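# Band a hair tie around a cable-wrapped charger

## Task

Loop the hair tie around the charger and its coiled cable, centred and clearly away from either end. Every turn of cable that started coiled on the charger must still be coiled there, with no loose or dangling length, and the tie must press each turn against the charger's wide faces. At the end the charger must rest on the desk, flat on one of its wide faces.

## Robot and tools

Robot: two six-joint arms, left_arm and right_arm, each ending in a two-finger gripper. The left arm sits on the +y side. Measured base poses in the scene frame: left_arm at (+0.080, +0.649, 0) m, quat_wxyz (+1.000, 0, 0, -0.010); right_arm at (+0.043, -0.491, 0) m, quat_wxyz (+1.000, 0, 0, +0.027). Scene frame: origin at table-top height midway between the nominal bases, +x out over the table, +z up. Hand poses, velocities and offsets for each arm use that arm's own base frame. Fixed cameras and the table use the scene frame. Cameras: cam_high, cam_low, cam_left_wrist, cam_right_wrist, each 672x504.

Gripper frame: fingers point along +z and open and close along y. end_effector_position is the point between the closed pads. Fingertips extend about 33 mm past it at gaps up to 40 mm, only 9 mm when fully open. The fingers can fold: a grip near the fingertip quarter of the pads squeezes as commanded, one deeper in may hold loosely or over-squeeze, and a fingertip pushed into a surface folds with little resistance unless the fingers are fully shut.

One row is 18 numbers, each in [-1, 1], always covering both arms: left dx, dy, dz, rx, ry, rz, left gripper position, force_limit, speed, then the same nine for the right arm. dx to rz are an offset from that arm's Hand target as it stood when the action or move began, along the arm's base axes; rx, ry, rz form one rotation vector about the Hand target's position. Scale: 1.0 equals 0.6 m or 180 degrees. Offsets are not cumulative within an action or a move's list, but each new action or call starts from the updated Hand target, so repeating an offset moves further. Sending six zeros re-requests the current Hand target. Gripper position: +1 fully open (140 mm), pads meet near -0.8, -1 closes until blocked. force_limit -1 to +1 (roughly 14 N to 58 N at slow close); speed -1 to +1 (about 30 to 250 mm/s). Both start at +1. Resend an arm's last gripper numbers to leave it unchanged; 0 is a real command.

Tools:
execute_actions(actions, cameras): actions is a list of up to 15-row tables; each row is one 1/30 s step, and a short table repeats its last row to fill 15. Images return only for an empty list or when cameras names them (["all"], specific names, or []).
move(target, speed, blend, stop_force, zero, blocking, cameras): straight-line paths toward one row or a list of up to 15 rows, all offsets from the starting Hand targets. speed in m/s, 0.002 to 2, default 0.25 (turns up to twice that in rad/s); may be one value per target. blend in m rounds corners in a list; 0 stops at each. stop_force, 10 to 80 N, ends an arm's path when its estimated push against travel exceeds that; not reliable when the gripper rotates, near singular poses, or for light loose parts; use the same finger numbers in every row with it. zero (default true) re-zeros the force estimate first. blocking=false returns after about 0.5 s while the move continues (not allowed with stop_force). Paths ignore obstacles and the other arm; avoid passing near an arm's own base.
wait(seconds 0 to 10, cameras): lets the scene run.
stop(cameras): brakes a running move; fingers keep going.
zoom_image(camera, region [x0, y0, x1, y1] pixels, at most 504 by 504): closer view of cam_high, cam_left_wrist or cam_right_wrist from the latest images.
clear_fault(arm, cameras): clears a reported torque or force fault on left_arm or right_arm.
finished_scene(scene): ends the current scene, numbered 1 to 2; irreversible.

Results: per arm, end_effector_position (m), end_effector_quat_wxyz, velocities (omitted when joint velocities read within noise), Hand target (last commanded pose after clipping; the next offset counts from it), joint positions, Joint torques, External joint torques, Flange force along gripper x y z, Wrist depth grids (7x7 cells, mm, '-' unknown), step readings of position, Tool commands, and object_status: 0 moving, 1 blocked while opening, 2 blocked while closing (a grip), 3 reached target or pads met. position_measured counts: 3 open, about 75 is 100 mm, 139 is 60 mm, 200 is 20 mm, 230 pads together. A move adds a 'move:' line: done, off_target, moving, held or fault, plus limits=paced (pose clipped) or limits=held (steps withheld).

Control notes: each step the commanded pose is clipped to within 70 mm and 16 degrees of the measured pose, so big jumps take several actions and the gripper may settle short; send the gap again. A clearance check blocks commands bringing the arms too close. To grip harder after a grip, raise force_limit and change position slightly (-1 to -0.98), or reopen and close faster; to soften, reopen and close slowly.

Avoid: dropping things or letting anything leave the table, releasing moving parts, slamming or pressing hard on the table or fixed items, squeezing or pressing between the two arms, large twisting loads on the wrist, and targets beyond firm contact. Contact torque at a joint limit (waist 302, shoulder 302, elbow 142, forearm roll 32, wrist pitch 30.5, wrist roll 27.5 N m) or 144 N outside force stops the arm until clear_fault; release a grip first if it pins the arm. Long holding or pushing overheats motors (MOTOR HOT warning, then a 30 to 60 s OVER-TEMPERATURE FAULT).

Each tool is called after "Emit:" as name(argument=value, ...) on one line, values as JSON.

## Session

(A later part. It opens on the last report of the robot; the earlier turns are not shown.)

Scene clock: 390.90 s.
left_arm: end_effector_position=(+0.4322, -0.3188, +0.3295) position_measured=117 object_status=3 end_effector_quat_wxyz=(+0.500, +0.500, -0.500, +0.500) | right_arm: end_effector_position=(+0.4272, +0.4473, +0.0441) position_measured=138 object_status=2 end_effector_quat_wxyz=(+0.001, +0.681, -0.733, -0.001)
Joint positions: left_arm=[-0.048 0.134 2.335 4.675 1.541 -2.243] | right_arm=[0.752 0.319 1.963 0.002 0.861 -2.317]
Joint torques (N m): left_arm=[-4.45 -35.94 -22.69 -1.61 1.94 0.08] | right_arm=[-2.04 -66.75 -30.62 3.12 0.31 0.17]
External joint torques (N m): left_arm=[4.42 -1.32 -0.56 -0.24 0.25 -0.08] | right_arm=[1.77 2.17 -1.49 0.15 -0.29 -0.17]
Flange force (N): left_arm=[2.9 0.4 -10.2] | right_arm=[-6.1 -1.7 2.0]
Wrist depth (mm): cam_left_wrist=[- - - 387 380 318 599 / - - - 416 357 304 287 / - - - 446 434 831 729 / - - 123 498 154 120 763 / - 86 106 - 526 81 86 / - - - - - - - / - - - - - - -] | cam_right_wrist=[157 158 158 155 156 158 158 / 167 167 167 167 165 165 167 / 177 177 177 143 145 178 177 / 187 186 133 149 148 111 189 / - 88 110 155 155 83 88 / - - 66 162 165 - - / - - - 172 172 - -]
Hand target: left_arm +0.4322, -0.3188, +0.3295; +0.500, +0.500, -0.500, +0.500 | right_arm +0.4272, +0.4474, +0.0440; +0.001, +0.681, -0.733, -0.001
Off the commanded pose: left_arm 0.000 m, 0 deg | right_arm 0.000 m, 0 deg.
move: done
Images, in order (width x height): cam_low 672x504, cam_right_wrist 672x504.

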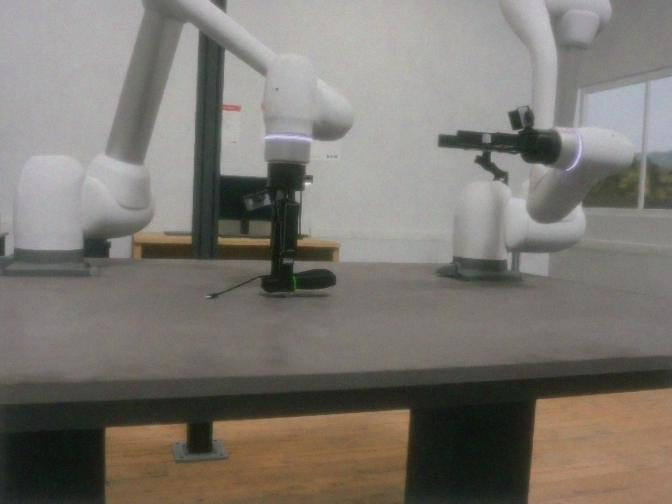

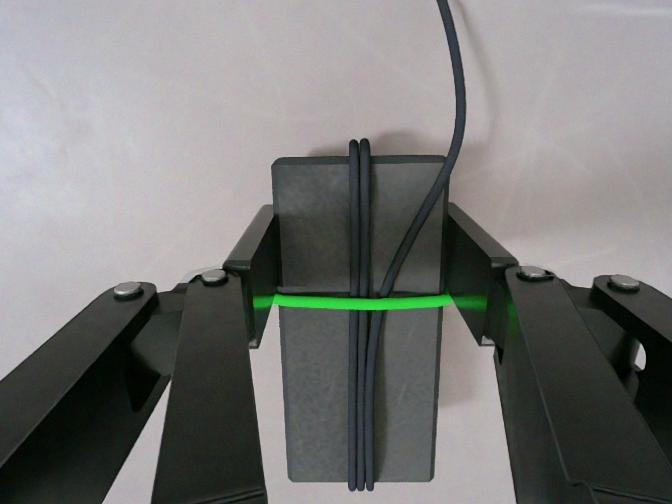

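Emit:
move(target=[0,0,0,0,0,0,0.1,1,-1,0,0,-0.03,0,0,0,-1,1,-1], speed=0.01, stop_force=10)

Emit:
move(target=[0,0,0,0,0,0,0.1,1,-1,0,0,0,0,0,0,0.1,1,-1])

Emit:
move(target=[0,0,0,0,0,0,0.1,1,-1,0,-0.06,0.33,0,0,0,0.1,1,-1], speed=0.15, cameras=["all"])

Emit:
zoom_image(camera="cam_low", region=[180, 220, 380, 320])

Emit:
zoom_image(camera="cam_right_wrist", region=[180, 20, 580, 320])

Scene clock: 395.60 s.
left_arm: end_effector_position=(+0.4322, -0.3188, +0.3295) position_measured=117 object_status=3 end_effector_quat_wxyz=(+0.500, +0.500, -0.500, +0.500) | right_arm: end_effector_position=(+0.4272, +0.4474, +0.0348) position_measured=138 object_status=2 end_effector_quat_wxyz=(+0.001, +0.681, -0.733, -0.001)
Joint positions: left_arm=[-0.048 0.134 2.335 4.675 1.541 -2.243] | right_arm=[0.752 0.33 1.969 0.002 0.844 -2.317]
Joint torques (N m): left_arm=[-4.1 -36.41 -22.7 -1.62 1.98 0.11] | right_arm=[-2.03 -61.12 -25.8 3.09 0.03 0.18]
External joint torques (N m): left_arm=[4.08 -0.82 -0.48 -0.22 0.21 -0.11] | right_arm=[1.99 -3.97 -5.8 0.14 -0.01 -0.18]
Flange force (N): left_arm=[2.0 -0.2 -9.4] | right_arm=[-6.6 -1.7 -8.5]
Wrist depth (mm): cam_left_wrist=[- - - 394 387 325 608 / - - - 384 354 302 284 / - - - 427 402 828 732 / 2123 - 123 502 154 120 766 / - 86 107 - 524 81 86 / - - 512 543 - - - / - - - 462 - - -] | cam_right_wrist=[149 150 149 149 148 150 152 / 158 158 160 158 158 158 159 / 167 167 166 143 145 168 168 / 178 179 133 149 148 175 176 / - 88 91 155 154 83 88 / - - 66 163 164 - - / - - - 173 173 - -]
Hand target: left_arm +0.4322, -0.3188, +0.3295; +0.500, +0.500, -0.500, +0.500 | right_arm +0.4272, +0.4474, +0.0348; +0.001, +0.681, -0.733, -0.001 (not the last commanded pose)
Off the commanded pose: left_arm 0.000 m, 0 deg | right_arm 0.009 m, 0 deg.
move: contact (right_arm)

Scene clock: 396.33 s.
left_arm: end_effector_position=(+0.4322, -0.3188, +0.3295) position_measured=117 object_status=3 end_effector_quat_wxyz=(+0.500, +0.500, -0.500, +0.500) | right_arm: end_effector_position=(+0.4272, +0.4474, +0.0348) position_measured=117 object_status=0 end_effector_quat_wxyz=(+0.001, +0.681, -0.733, -0.001)
Joint positions: left_arm=[-0.048 0.134 2.335 4.675 1.541 -2.243] | right_arm=[0.752 0.33 1.969 0.002 0.844 -2.317]
Joint torques (N m): left_arm=[-4.52 -36.28 -22.81 -1.61 2.02 0.07] | right_arm=[-2.24 -65.2 -28.5 2.97 0.3 0.16]
External joint torques (N m): left_arm=[4.44 -0.96 -0.41 -0.24 0.17 -0.07] | right_arm=[2.18 0.01 -3.16 0.26 -0.29 -0.16]
Flange force (N): left_arm=[2.1 0.1 -10.1] | right_arm=[-6.8 -1.4 -1.6]
Wrist depth (mm): cam_left_wrist=[- - - 399 385 326 601 / - - - 399 354 301 284 / - 3021 - 434 412 834 727 / - 3299 123 500 154 819 758 / - 86 108 523 528 81 86 / - - 573 - - - - / - - - - - - -] | cam_right_wrist=[149 149 149 147 148 150 150 / 158 158 - 160 158 158 158 / 167 168 167 139 140 168 168 / 178 176 139 147 148 125 176 / - 87 113 157 161 109 89 / - - 205 168 199 - - / - - 217 224 221 - -]
Hand target: left_arm +0.4322, -0.3188, +0.3295; +0.500, +0.500, -0.500, +0.500 | right_arm +0.4272, +0.4474, +0.0348; +0.001, +0.681, -0.733, -0.001
Off the commanded pose: left_arm 0.000 m, 0 deg | right_arm 0.000 m, 0 deg.
move: done

Scene clock: 398.17 s.
left_arm: end_effector_position=(+0.4322, -0.3188, +0.3295) position_measured=117 object_status=3 end_effector_quat_wxyz=(+0.500, +0.500, -0.500, +0.500) | right_arm: end_effector_position=(+0.4272, +0.4114, +0.2327) position_measured=117 object_status=3 end_effector_quat_wxyz=(+0.001, +0.681, -0.733, -0.001)
Joint positions: left_arm=[-0.048 0.134 2.335 4.675 1.541 -2.243] | right_arm=[0.708 0.116 1.827 0.001 1.2 -2.361]
Joint torques (N m): left_arm=[-4.23 -36.37 -22.99 -1.61 1.98 0.11] | right_arm=[-2.48 -51.14 -35.63 3.73 0.33 0.18]
External joint torques (N m): left_arm=[4.24 -0.9 -0.11 -0.22 0.21 -0.11] | right_arm=[2.55 -0.18 -3.54 0.27 -0.29 -0.18]
Flange force (N): left_arm=[1.9 0.6 -9.7] | right_arm=[-7.2 -1.1 -3.9]
Wrist depth (mm): cam_left_wrist=[- - - 425 413 - 658 / - - - 470 496 2615 720 / - - - 2281 530 861 745 / - - 123 - 138 120 771 / - 86 122 - - 81 86 / - - - - - - - / - - - - - - -] | cam_right_wrist=[326 323 324 - - 335 - / 342 - 339 344 345 343 333 / - 366 364 335 - - - / - - 139 355 153 125 408 / - 87 108 - 415 109 89 / - - - - - - - / - - - - - - -]
Hand target: left_arm +0.4322, -0.3188, +0.3295; +0.500, +0.500, -0.500, +0.500 | right_arm +0.4272, +0.4114, +0.2328; +0.001, +0.681, -0.733, -0.001
Off the commanded pose: left_arm 0.000 m, 0 deg | right_arm 0.000 m, 0 deg.
move: done

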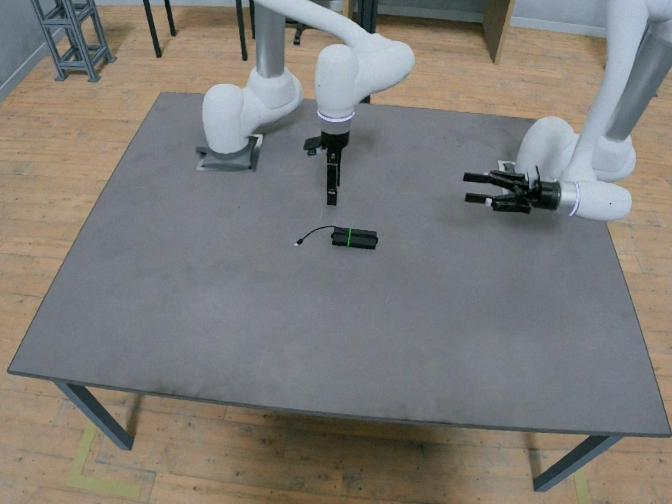

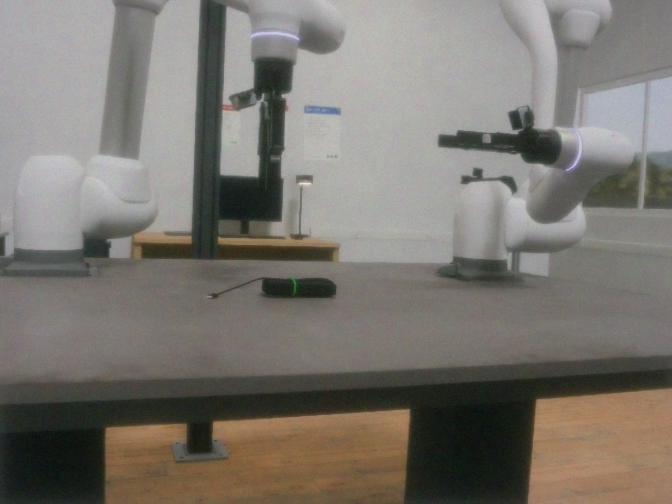

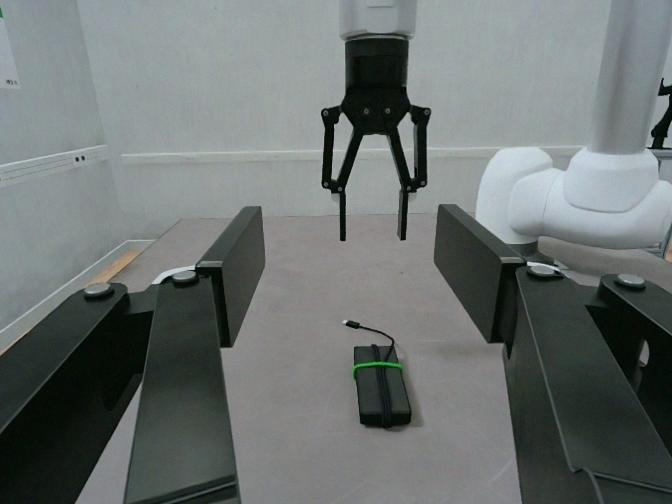

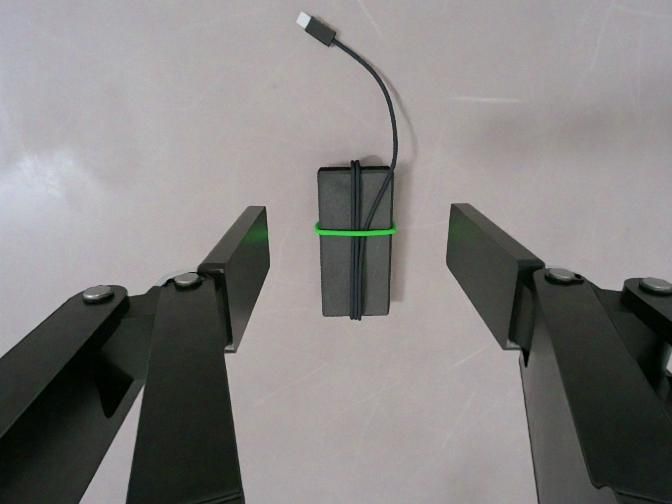

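Scaled by 2.520 from the camera's 672x504 image, which has a finer 960x720 frame.

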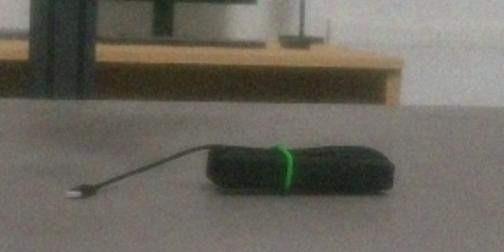

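Scaled by 1.260 from the camera's 672x504 image, which has a finer 960x720 frame.

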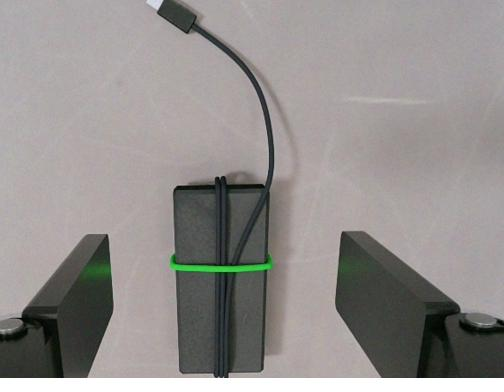

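Emit:
move(target=[[0,0,0,0,0,0,0.1,1,-1,-0.057,-0.019,-0.1,0,0,0,-0.44,1,-1],[0,0,0,0,0,0,0.1,1,-1,-0.057,-0.019,-0.25,0,0,0,-0.44,1,-1]], speed=0.12, cameras=["cam_right_wrist"])

Scene clock: 408.90 s.
left_arm: end_effector_position=(+0.4322, -0.3188, +0.3295) position_measured=117 object_status=3 end_effector_quat_wxyz=(+0.500, +0.500, -0.500, +0.500) | right_arm: end_effector_position=(+0.3930, +0.4000, +0.0828) position_measured=185 object_status=3 end_effector_quat_wxyz=(+0.001, +0.681, -0.733, -0.001)
Joint positions: left_arm=[-0.048 0.134 2.335 4.675 1.541 -2.243] | right_arm=[0.732 0.196 2.041 0.002 0.906 -2.337]
Joint torques (N m): left_arm=[-4.31 -36.24 -22.84 -1.67 1.97 0.1] | right_arm=[-2.24 -53.4 -30.28 3.15 0.55 0.19]
External joint torques (N m): left_arm=[4.27 -0.99 -0.27 -0.17 0.22 -0.11] | right_arm=[2.24 0.07 -2.78 0.23 -0.51 -0.19]
Flange force (N): left_arm=[2.1 0.4 -9.9] | right_arm=[-6.3 -0.5 -1.3]
Wrist depth (mm): cam_left_wrist=[- - 3108 - 401 338 313 / - - - - 428 354 685 / - - 2331 566 493 868 734 / - - 123 865 154 120 786 / - 86 107 705 - 81 86 / - - - 483 - - - / - - - 437 - - -] | cam_right_wrist=[190 192 190 189 193 193 193 / 206 203 205 203 204 203 202 / 215 214 219 216 216 216 216 / 229 229 117 203 143 227 230 / 241 - 84 212 89 83 88 / - - 63 233 - 59 - / - 68 - 285 - - -]
Hand target: left_arm +0.4322, -0.3188, +0.3295; +0.500, +0.500, -0.500, +0.500 | right_arm +0.3930, +0.4000, +0.0828; +0.001, +0.681, -0.733, -0.001
Off the commanded pose: left_arm 0.000 m, 0 deg | right_arm 0.000 m, 0 deg.
move: done
Images, in order (width x height): cam_right_wrist 672x504.

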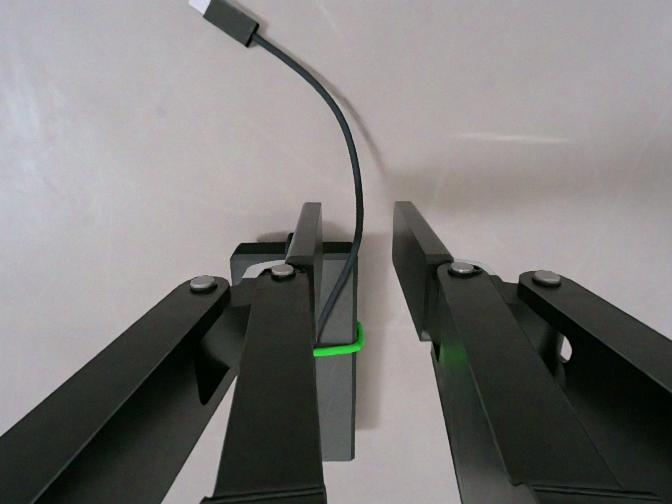

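Emit:
move(target=[[0,0,0,0,0,0,0.1,1,-1,0,-0.012,0,0,0,0,-0.44,1,-1],[0,0,0,0,0,0,0.1,1,-1,0,-0.012,-0.063,0,0,0,-0.44,1,-1]], speed=0.08)

Emit:
move(target=[0,0,0,0,0,0,0.1,1,-1,0,0,0,0,0,0,-1,-0.5,-1])

Emit:
wait(seconds=0.8, cameras=["cam_right_wrist","cam_low"])

Scene clock: 413.63 s.
left_arm: end_effector_position=(+0.4322, -0.3188, +0.3295) position_measured=117 object_status=3 end_effector_quat_wxyz=(+0.500, +0.500, -0.500, +0.500) | right_arm: end_effector_position=(+0.3930, +0.3928, +0.0450) position_measured=185 object_status=3 end_effector_quat_wxyz=(+0.001, +0.681, -0.733, -0.001)
Joint positions: left_arm=[-0.048 0.134 2.335 4.675 1.541 -2.243] | right_arm=[0.722 0.233 2.081 0.002 0.829 -2.347]
Joint torques (N m): left_arm=[-4.51 -36.35 -22.77 -1.61 2.01 0.09] | right_arm=[-1.7 -53.78 -27.83 2.97 0.2 0.19]
External joint torques (N m): left_arm=[4.45 -0.89 -0.37 -0.23 0.18 -0.09] | right_arm=[1.73 -1.34 -3.21 0.2 -0.17 -0.19]
Flange force (N): left_arm=[2.0 0.1 -10.1] | right_arm=[-5.0 -0.6 -3.7]
Wrist depth (mm): cam_left_wrist=[- - 1950 - 422 369 622 / - 3830 2822 459 423 352 350 / - - - 2553 501 844 729 / - - 123 594 154 120 774 / - 86 106 - 584 81 86 / - - 507 - - - - / - - - - 449 - -] | cam_right_wrist=[159 159 158 159 159 159 159 / - 167 166 168 168 168 168 / 177 178 180 176 178 178 - / 189 189 186 162 143 187 192 / 199 - 84 171 120 83 198 / - - 63 180 - 59 - / - 68 - 205 - - -]
Hand target: left_arm +0.4322, -0.3188, +0.3295; +0.500, +0.500, -0.500, +0.500 | right_arm +0.3930, +0.3928, +0.0450; +0.001, +0.681, -0.733, -0.001
Off the commanded pose: left_arm 0.000 m, 0 deg | right_arm 0.000 m, 0 deg.
move: done

Scene clock: 414.73 s.
left_arm: end_effector_position=(+0.4322, -0.3188, +0.3295) position_measured=117 object_status=3 end_effector_quat_wxyz=(+0.500, +0.500, -0.500, +0.500) | right_arm: end_effector_position=(+0.3930, +0.3928, +0.0450) position_measured=226 object_status=0 end_effector_quat_wxyz=(+0.001, +0.681, -0.733, -0.001)
Joint positions: left_arm=[-0.048 0.134 2.335 4.675 1.541 -2.243] | right_arm=[0.722 0.233 2.081 0.002 0.829 -2.347]
Joint torques (N m): left_arm=[-4.06 -35.96 -22.7 -1.62 2.05 0.16] | right_arm=[-2.27 -55.15 -28.29 2.97 0.23 0.15]
External joint torques (N m): left_arm=[4.05 -1.28 -0.44 -0.22 0.14 -0.16] | right_arm=[2.3 0.05 -2.72 0.19 -0.2 -0.15]
Flange force (N): left_arm=[2.9 0.5 -9.2] | right_arm=[-6.5 -0.5 -1.6]
Wrist depth (mm): cam_left_wrist=[- - - - 424 367 625 / - 2938 - 468 423 354 350 / - - - 2898 476 841 732 / - - 123 - 154 822 758 / - 86 107 - 583 81 86 / - - - - - - - / - - - - 454 - -] | cam_right_wrist=[159 159 157 159 158 157 159 / 167 167 168 167 168 168 168 / 177 177 183 176 178 178 178 / 187 189 187 123 123 190 190 / - 199 87 90 90 84 201 / - 61 72 - - 71 - / - - - - - - 60]
Hand target: left_arm +0.4322, -0.3188, +0.3295; +0.500, +0.500, -0.500, +0.500 | right_arm +0.3930, +0.3928, +0.0450; +0.001, +0.681, -0.733, -0.001
Off the commanded pose: left_arm 0.000 m, 0 deg | right_arm 0.000 m, 0 deg.
move: done

Scene clock: 415.53 s.
left_arm: end_effector_position=(+0.4322, -0.3188, +0.3295) position_measured=117 object_status=3 end_effector_quat_wxyz=(+0.500, +0.500, -0.500, +0.500) | right_arm: end_effector_position=(+0.3930, +0.3928, +0.0450) position_measured=226 object_status=2 end_effector_quat_wxyz=(+0.001, +0.681, -0.733, -0.001)
Joint positions: left_arm=[-0.048 0.134 2.335 4.675 1.541 -2.243] | right_arm=[0.722 0.233 2.081 0.002 0.829 -2.347]
Joint torques (N m): left_arm=[-4.29 -36.29 -22.71 -1.63 1.98 0.12] | right_arm=[-2.21 -55.11 -28.3 2.97 0.29 0.17]
External joint torques (N m): left_arm=[4.33 -0.88 -0.34 -0.2 0.2 -0.13] | right_arm=[2.28 0.03 -2.71 0.21 -0.26 -0.17]
Flange force (N): left_arm=[2.1 0.1 -9.9] | right_arm=[-6.4 -0.5 -1.5]
Wrist depth (mm): cam_left_wrist=[- - - - 439 368 620 / - - 2494 492 420 353 350 / - - 2938 2306 483 844 727 / - - 123 - 154 825 797 / - 86 108 - 570 81 86 / - - 570 - - - - / - - - 393 - - -] | cam_right_wrist=[158 158 157 159 158 159 159 / 167 168 168 166 168 168 168 / 178 178 177 176 176 178 179 / 189 189 187 123 187 189 190 / 202 199 87 90 90 84 200 / - 61 72 - - 71 - / - - - - - - 60]
Hand target: left_arm +0.4322, -0.3188, +0.3295; +0.500, +0.500, -0.500, +0.500 | right_arm +0.3930, +0.3928, +0.0450; +0.001, +0.681, -0.733, -0.001
Tool commands: left_gripper/position=+0.1 left_gripper/force_limit=+1.0 left_gripper/speed=-1.0 right_gripper/position=-1.0 right_gripper/force_limit=-0.5 right_gripper/speed=-1.0
Off the commanded pose: left_arm 0.000 m, 0 deg | right_arm 0.000 m, 0 deg.
wait: 0.80 s; at rest by 0.17 s
Images, in order (width x height): cam_low 672x504, cam_right_wrist 672x504.

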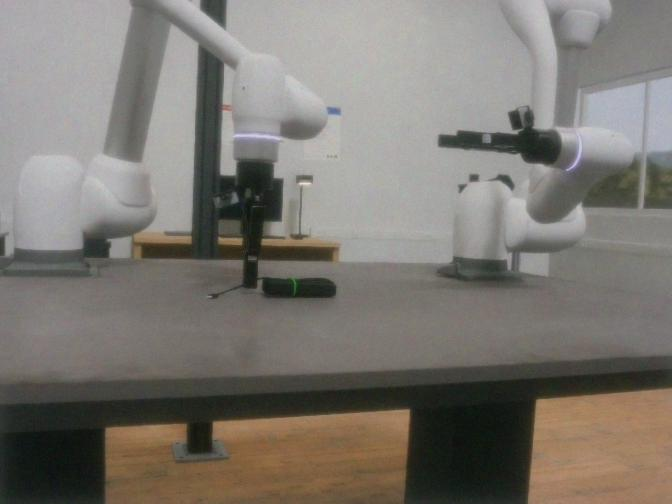

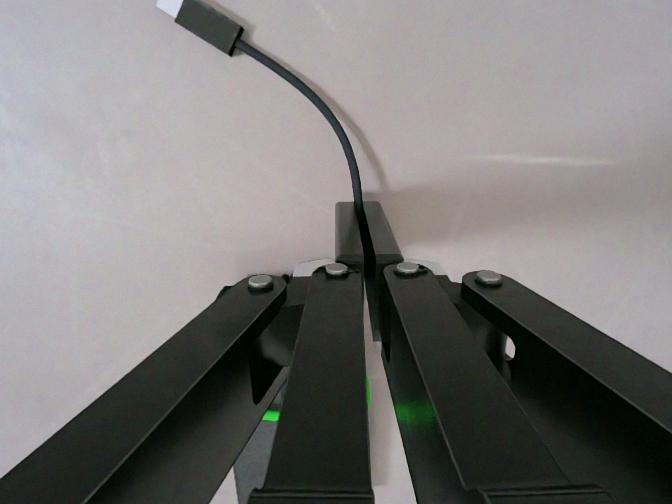

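Emit:
move(target=[0,0,0,0,0,0,0.1,1,-1,0.043,-0.006,0,0,0,0,-1,-0.5,-1], speed=0.05)

Emit:
move(target=[0,0,0,0,0,0,0.1,1,-1,0,0,0,0,0,0,-0.6,-0.5,-1])

Emit:
move(target=[[0,0,0,0,0,0,0.1,1,-1,0,0,0.12,0,0,0,-0.6,-0.5,-1],[0,0,0,0,0,0,0.1,1,-1,0,0,0.3,0,0,0,-0.6,-0.5,-1]], speed=0.08, cameras=["all"])

Emit:
zoom_image(camera="cam_high", region=[280, 200, 400, 270])

Emit:
zoom_image(camera="cam_left_wrist", region=[300, 290, 450, 450])

Scene clock: 421.17 s.
left_arm: end_effector_position=(+0.4322, -0.3188, +0.3295) position_measured=117 object_status=3 end_effector_quat_wxyz=(+0.500, +0.500, -0.500, +0.500) | right_arm: end_effector_position=(+0.4187, +0.3892, +0.0450) position_measured=226 object_status=2 end_effector_quat_wxyz=(+0.001, +0.681, -0.733, -0.001)
Joint positions: left_arm=[-0.048 0.134 2.335 4.675 1.541 -2.243] | right_arm=[0.688 0.255 2.051 0.002 0.837 -2.381]
Joint torques (N m): left_arm=[-4.22 -36.29 -22.85 -1.62 1.98 0.1] | right_arm=[-1.81 -56.95 -28.23 2.95 0.17 0.1]
External joint torques (N m): left_arm=[4.17 -0.88 -0.27 -0.22 0.21 -0.11] | right_arm=[1.94 -0.64 -3.08 0.25 -0.15 -0.1]
Flange force (N): left_arm=[1.9 0.3 -9.6] | right_arm=[-5.9 -1.0 -2.7]
Wrist depth (mm): cam_left_wrist=[- - - 462 417 358 627 / - 3201 2681 482 395 339 668 / - - - 491 463 854 727 / - - 124 865 154 806 745 / - 86 122 687 - 81 86 / - - - 507 508 - - / - - - - - - -] | cam_right_wrist=[158 158 158 158 158 158 159 / 167 168 168 168 167 167 167 / 178 178 176 176 178 178 178 / - 187 187 123 185 187 191 / 205 200 87 90 90 80 200 / - 61 72 - - 71 - / - - - - - - 60]
Hand target: left_arm +0.4322, -0.3188, +0.3295; +0.500, +0.500, -0.500, +0.500 | right_arm +0.4188, +0.3892, +0.0450; +0.001, +0.681, -0.733, -0.001
Off the commanded pose: left_arm 0.000 m, 0 deg | right_arm 0.000 m, 0 deg.
move: done

Scene clock: 421.90 s.
left_arm: end_effector_position=(+0.4322, -0.3188, +0.3295) position_measured=117 object_status=3 end_effector_quat_wxyz=(+0.500, +0.500, -0.500, +0.500) | right_arm: end_effector_position=(+0.4188, +0.3892, +0.0450) position_measured=205 object_status=0 end_effector_quat_wxyz=(+0.001, +0.681, -0.733, -0.001)
Joint positions: left_arm=[-0.048 0.134 2.335 4.675 1.541 -2.243] | right_arm=[0.688 0.255 2.051 0.002 0.837 -2.381]
Joint torques (N m): left_arm=[-4.23 -36.23 -22.89 -1.6 1.98 0.13] | right_arm=[-2.18 -57.7 -28.45 3.01 0.27 0.12]
External joint torques (N m): left_arm=[4.19 -0.95 -0.26 -0.24 0.21 -0.13] | right_arm=[2.16 0.21 -2.94 0.19 -0.25 -0.12]
Flange force (N): left_arm=[2.1 0.4 -9.6] | right_arm=[-6.7 -1.4 -1.4]
Wrist depth (mm): cam_left_wrist=[- - - 472 431 363 623 / - - - 447 393 338 666 / - - - 494 491 858 729 / - 2979 123 591 154 120 769 / - 86 108 - - 81 86 / - - 506 533 - - - / - - - - - - -] | cam_right_wrist=[159 159 159 158 158 158 158 / 167 168 168 167 167 168 169 / 178 178 176 176 178 178 177 / 190 187 189 138 184 189 189 / 203 - 84 161 83 94 200 / - 68 73 170 - 62 - / - - - - - - -]
Hand target: left_arm +0.4322, -0.3188, +0.3295; +0.500, +0.500, -0.500, +0.500 | right_arm +0.4188, +0.3892, +0.0450; +0.001, +0.681, -0.733, -0.001
Off the commanded pose: left_arm 0.000 m, 0 deg | right_arm 0.000 m, 0 deg.
move: done

Scene clock: 424.83 s.
left_arm: end_effector_position=(+0.4322, -0.3188, +0.3295) position_measured=117 object_status=3 end_effector_quat_wxyz=(+0.500, +0.500, -0.500, +0.500) | right_arm: end_effector_position=(+0.4188, +0.3892, +0.2249) position_measured=205 object_status=3 end_effector_quat_wxyz=(+0.001, +0.681, -0.733, -0.001)
Joint positions: left_arm=[-0.048 0.134 2.335 4.675 1.541 -2.243] | right_arm=[0.688 0.087 1.874 0.001 1.182 -2.381]
Joint torques (N m): left_arm=[-4.31 -36.79 -22.77 -1.63 1.99 0.13] | right_arm=[-1.94 -47.96 -35.69 3.75 0.28 0.17]
External joint torques (N m): left_arm=[4.36 -0.4 -0.39 -0.21 0.2 -0.13] | right_arm=[1.95 0.03 -3.1 0.21 -0.24 -0.17]
Flange force (N): left_arm=[1.3 -0.6 -10.0] | right_arm=[-6.2 -1.5 -3.3]
Wrist depth (mm): cam_left_wrist=[- - - 452 455 - 660 / - - - 470 490 - 712 / - - - 3459 539 875 732 / - - 123 - 138 812 737 / - 86 107 - 654 81 86 / - - 512 526 - - - / - - - - - - -] | cam_right_wrist=[324 320 319 324 317 314 - / 339 331 - 321 - - 336 / - - 362 347 - 364 351 / - - - 124 108 - - / - - 85 84 83 93 - / - 68 73 - - 62 - / - - - - - - -]
Hand target: left_arm +0.4322, -0.3188, +0.3295; +0.500, +0.500, -0.500, +0.500 | right_arm +0.4188, +0.3892, +0.2250; +0.001, +0.681, -0.733, -0.001
Off the commanded pose: left_arm 0.000 m, 0 deg | right_arm 0.000 m, 0 deg.
move: done

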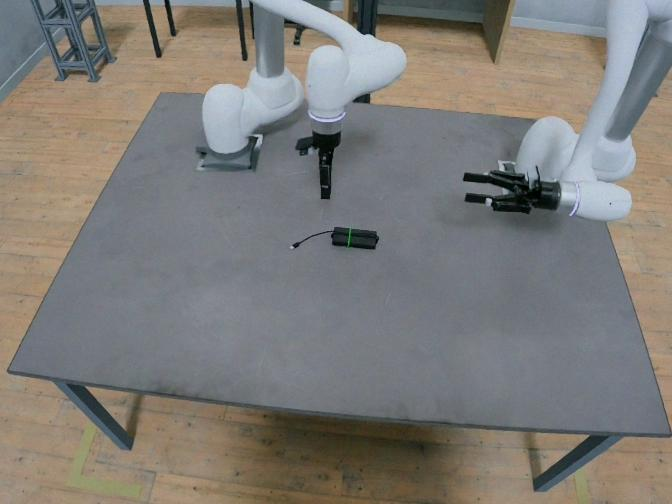

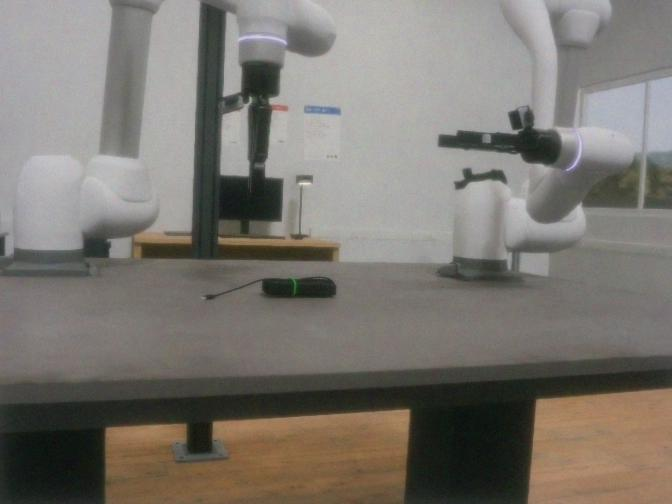

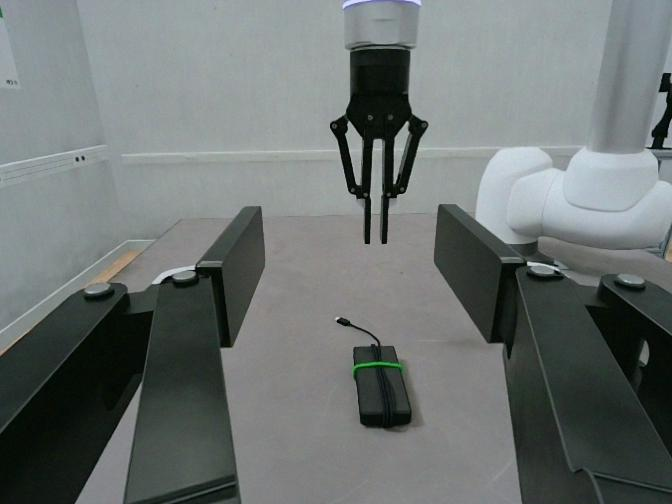

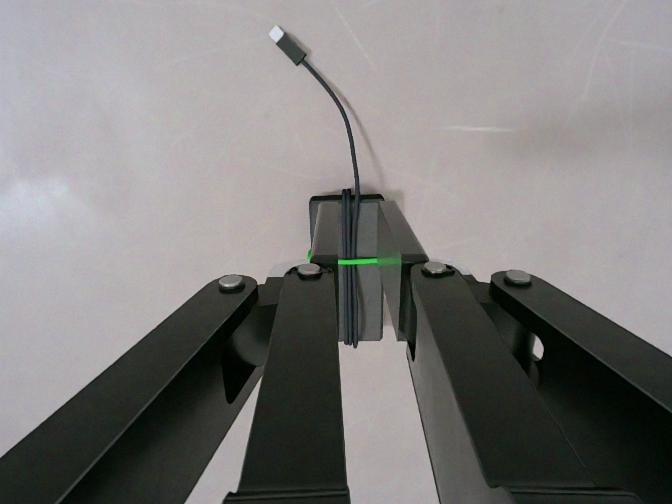

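Scaled by 4.200 from the camera's 672x504 image, which has a finer 960x720 frame.

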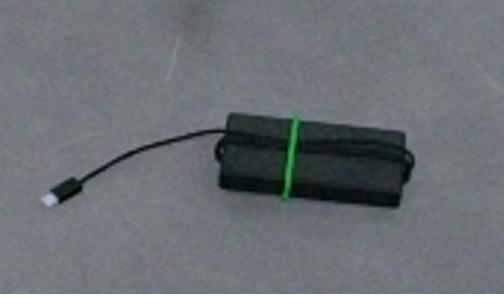

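Scaled by 3.150 from the camera's 672x504 image, which has a finer 960x720 frame.

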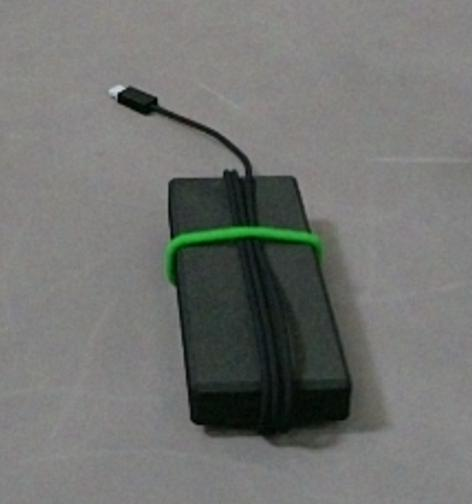

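Emit:
finished_scene(scene=1)

The scene is finished: the task was done.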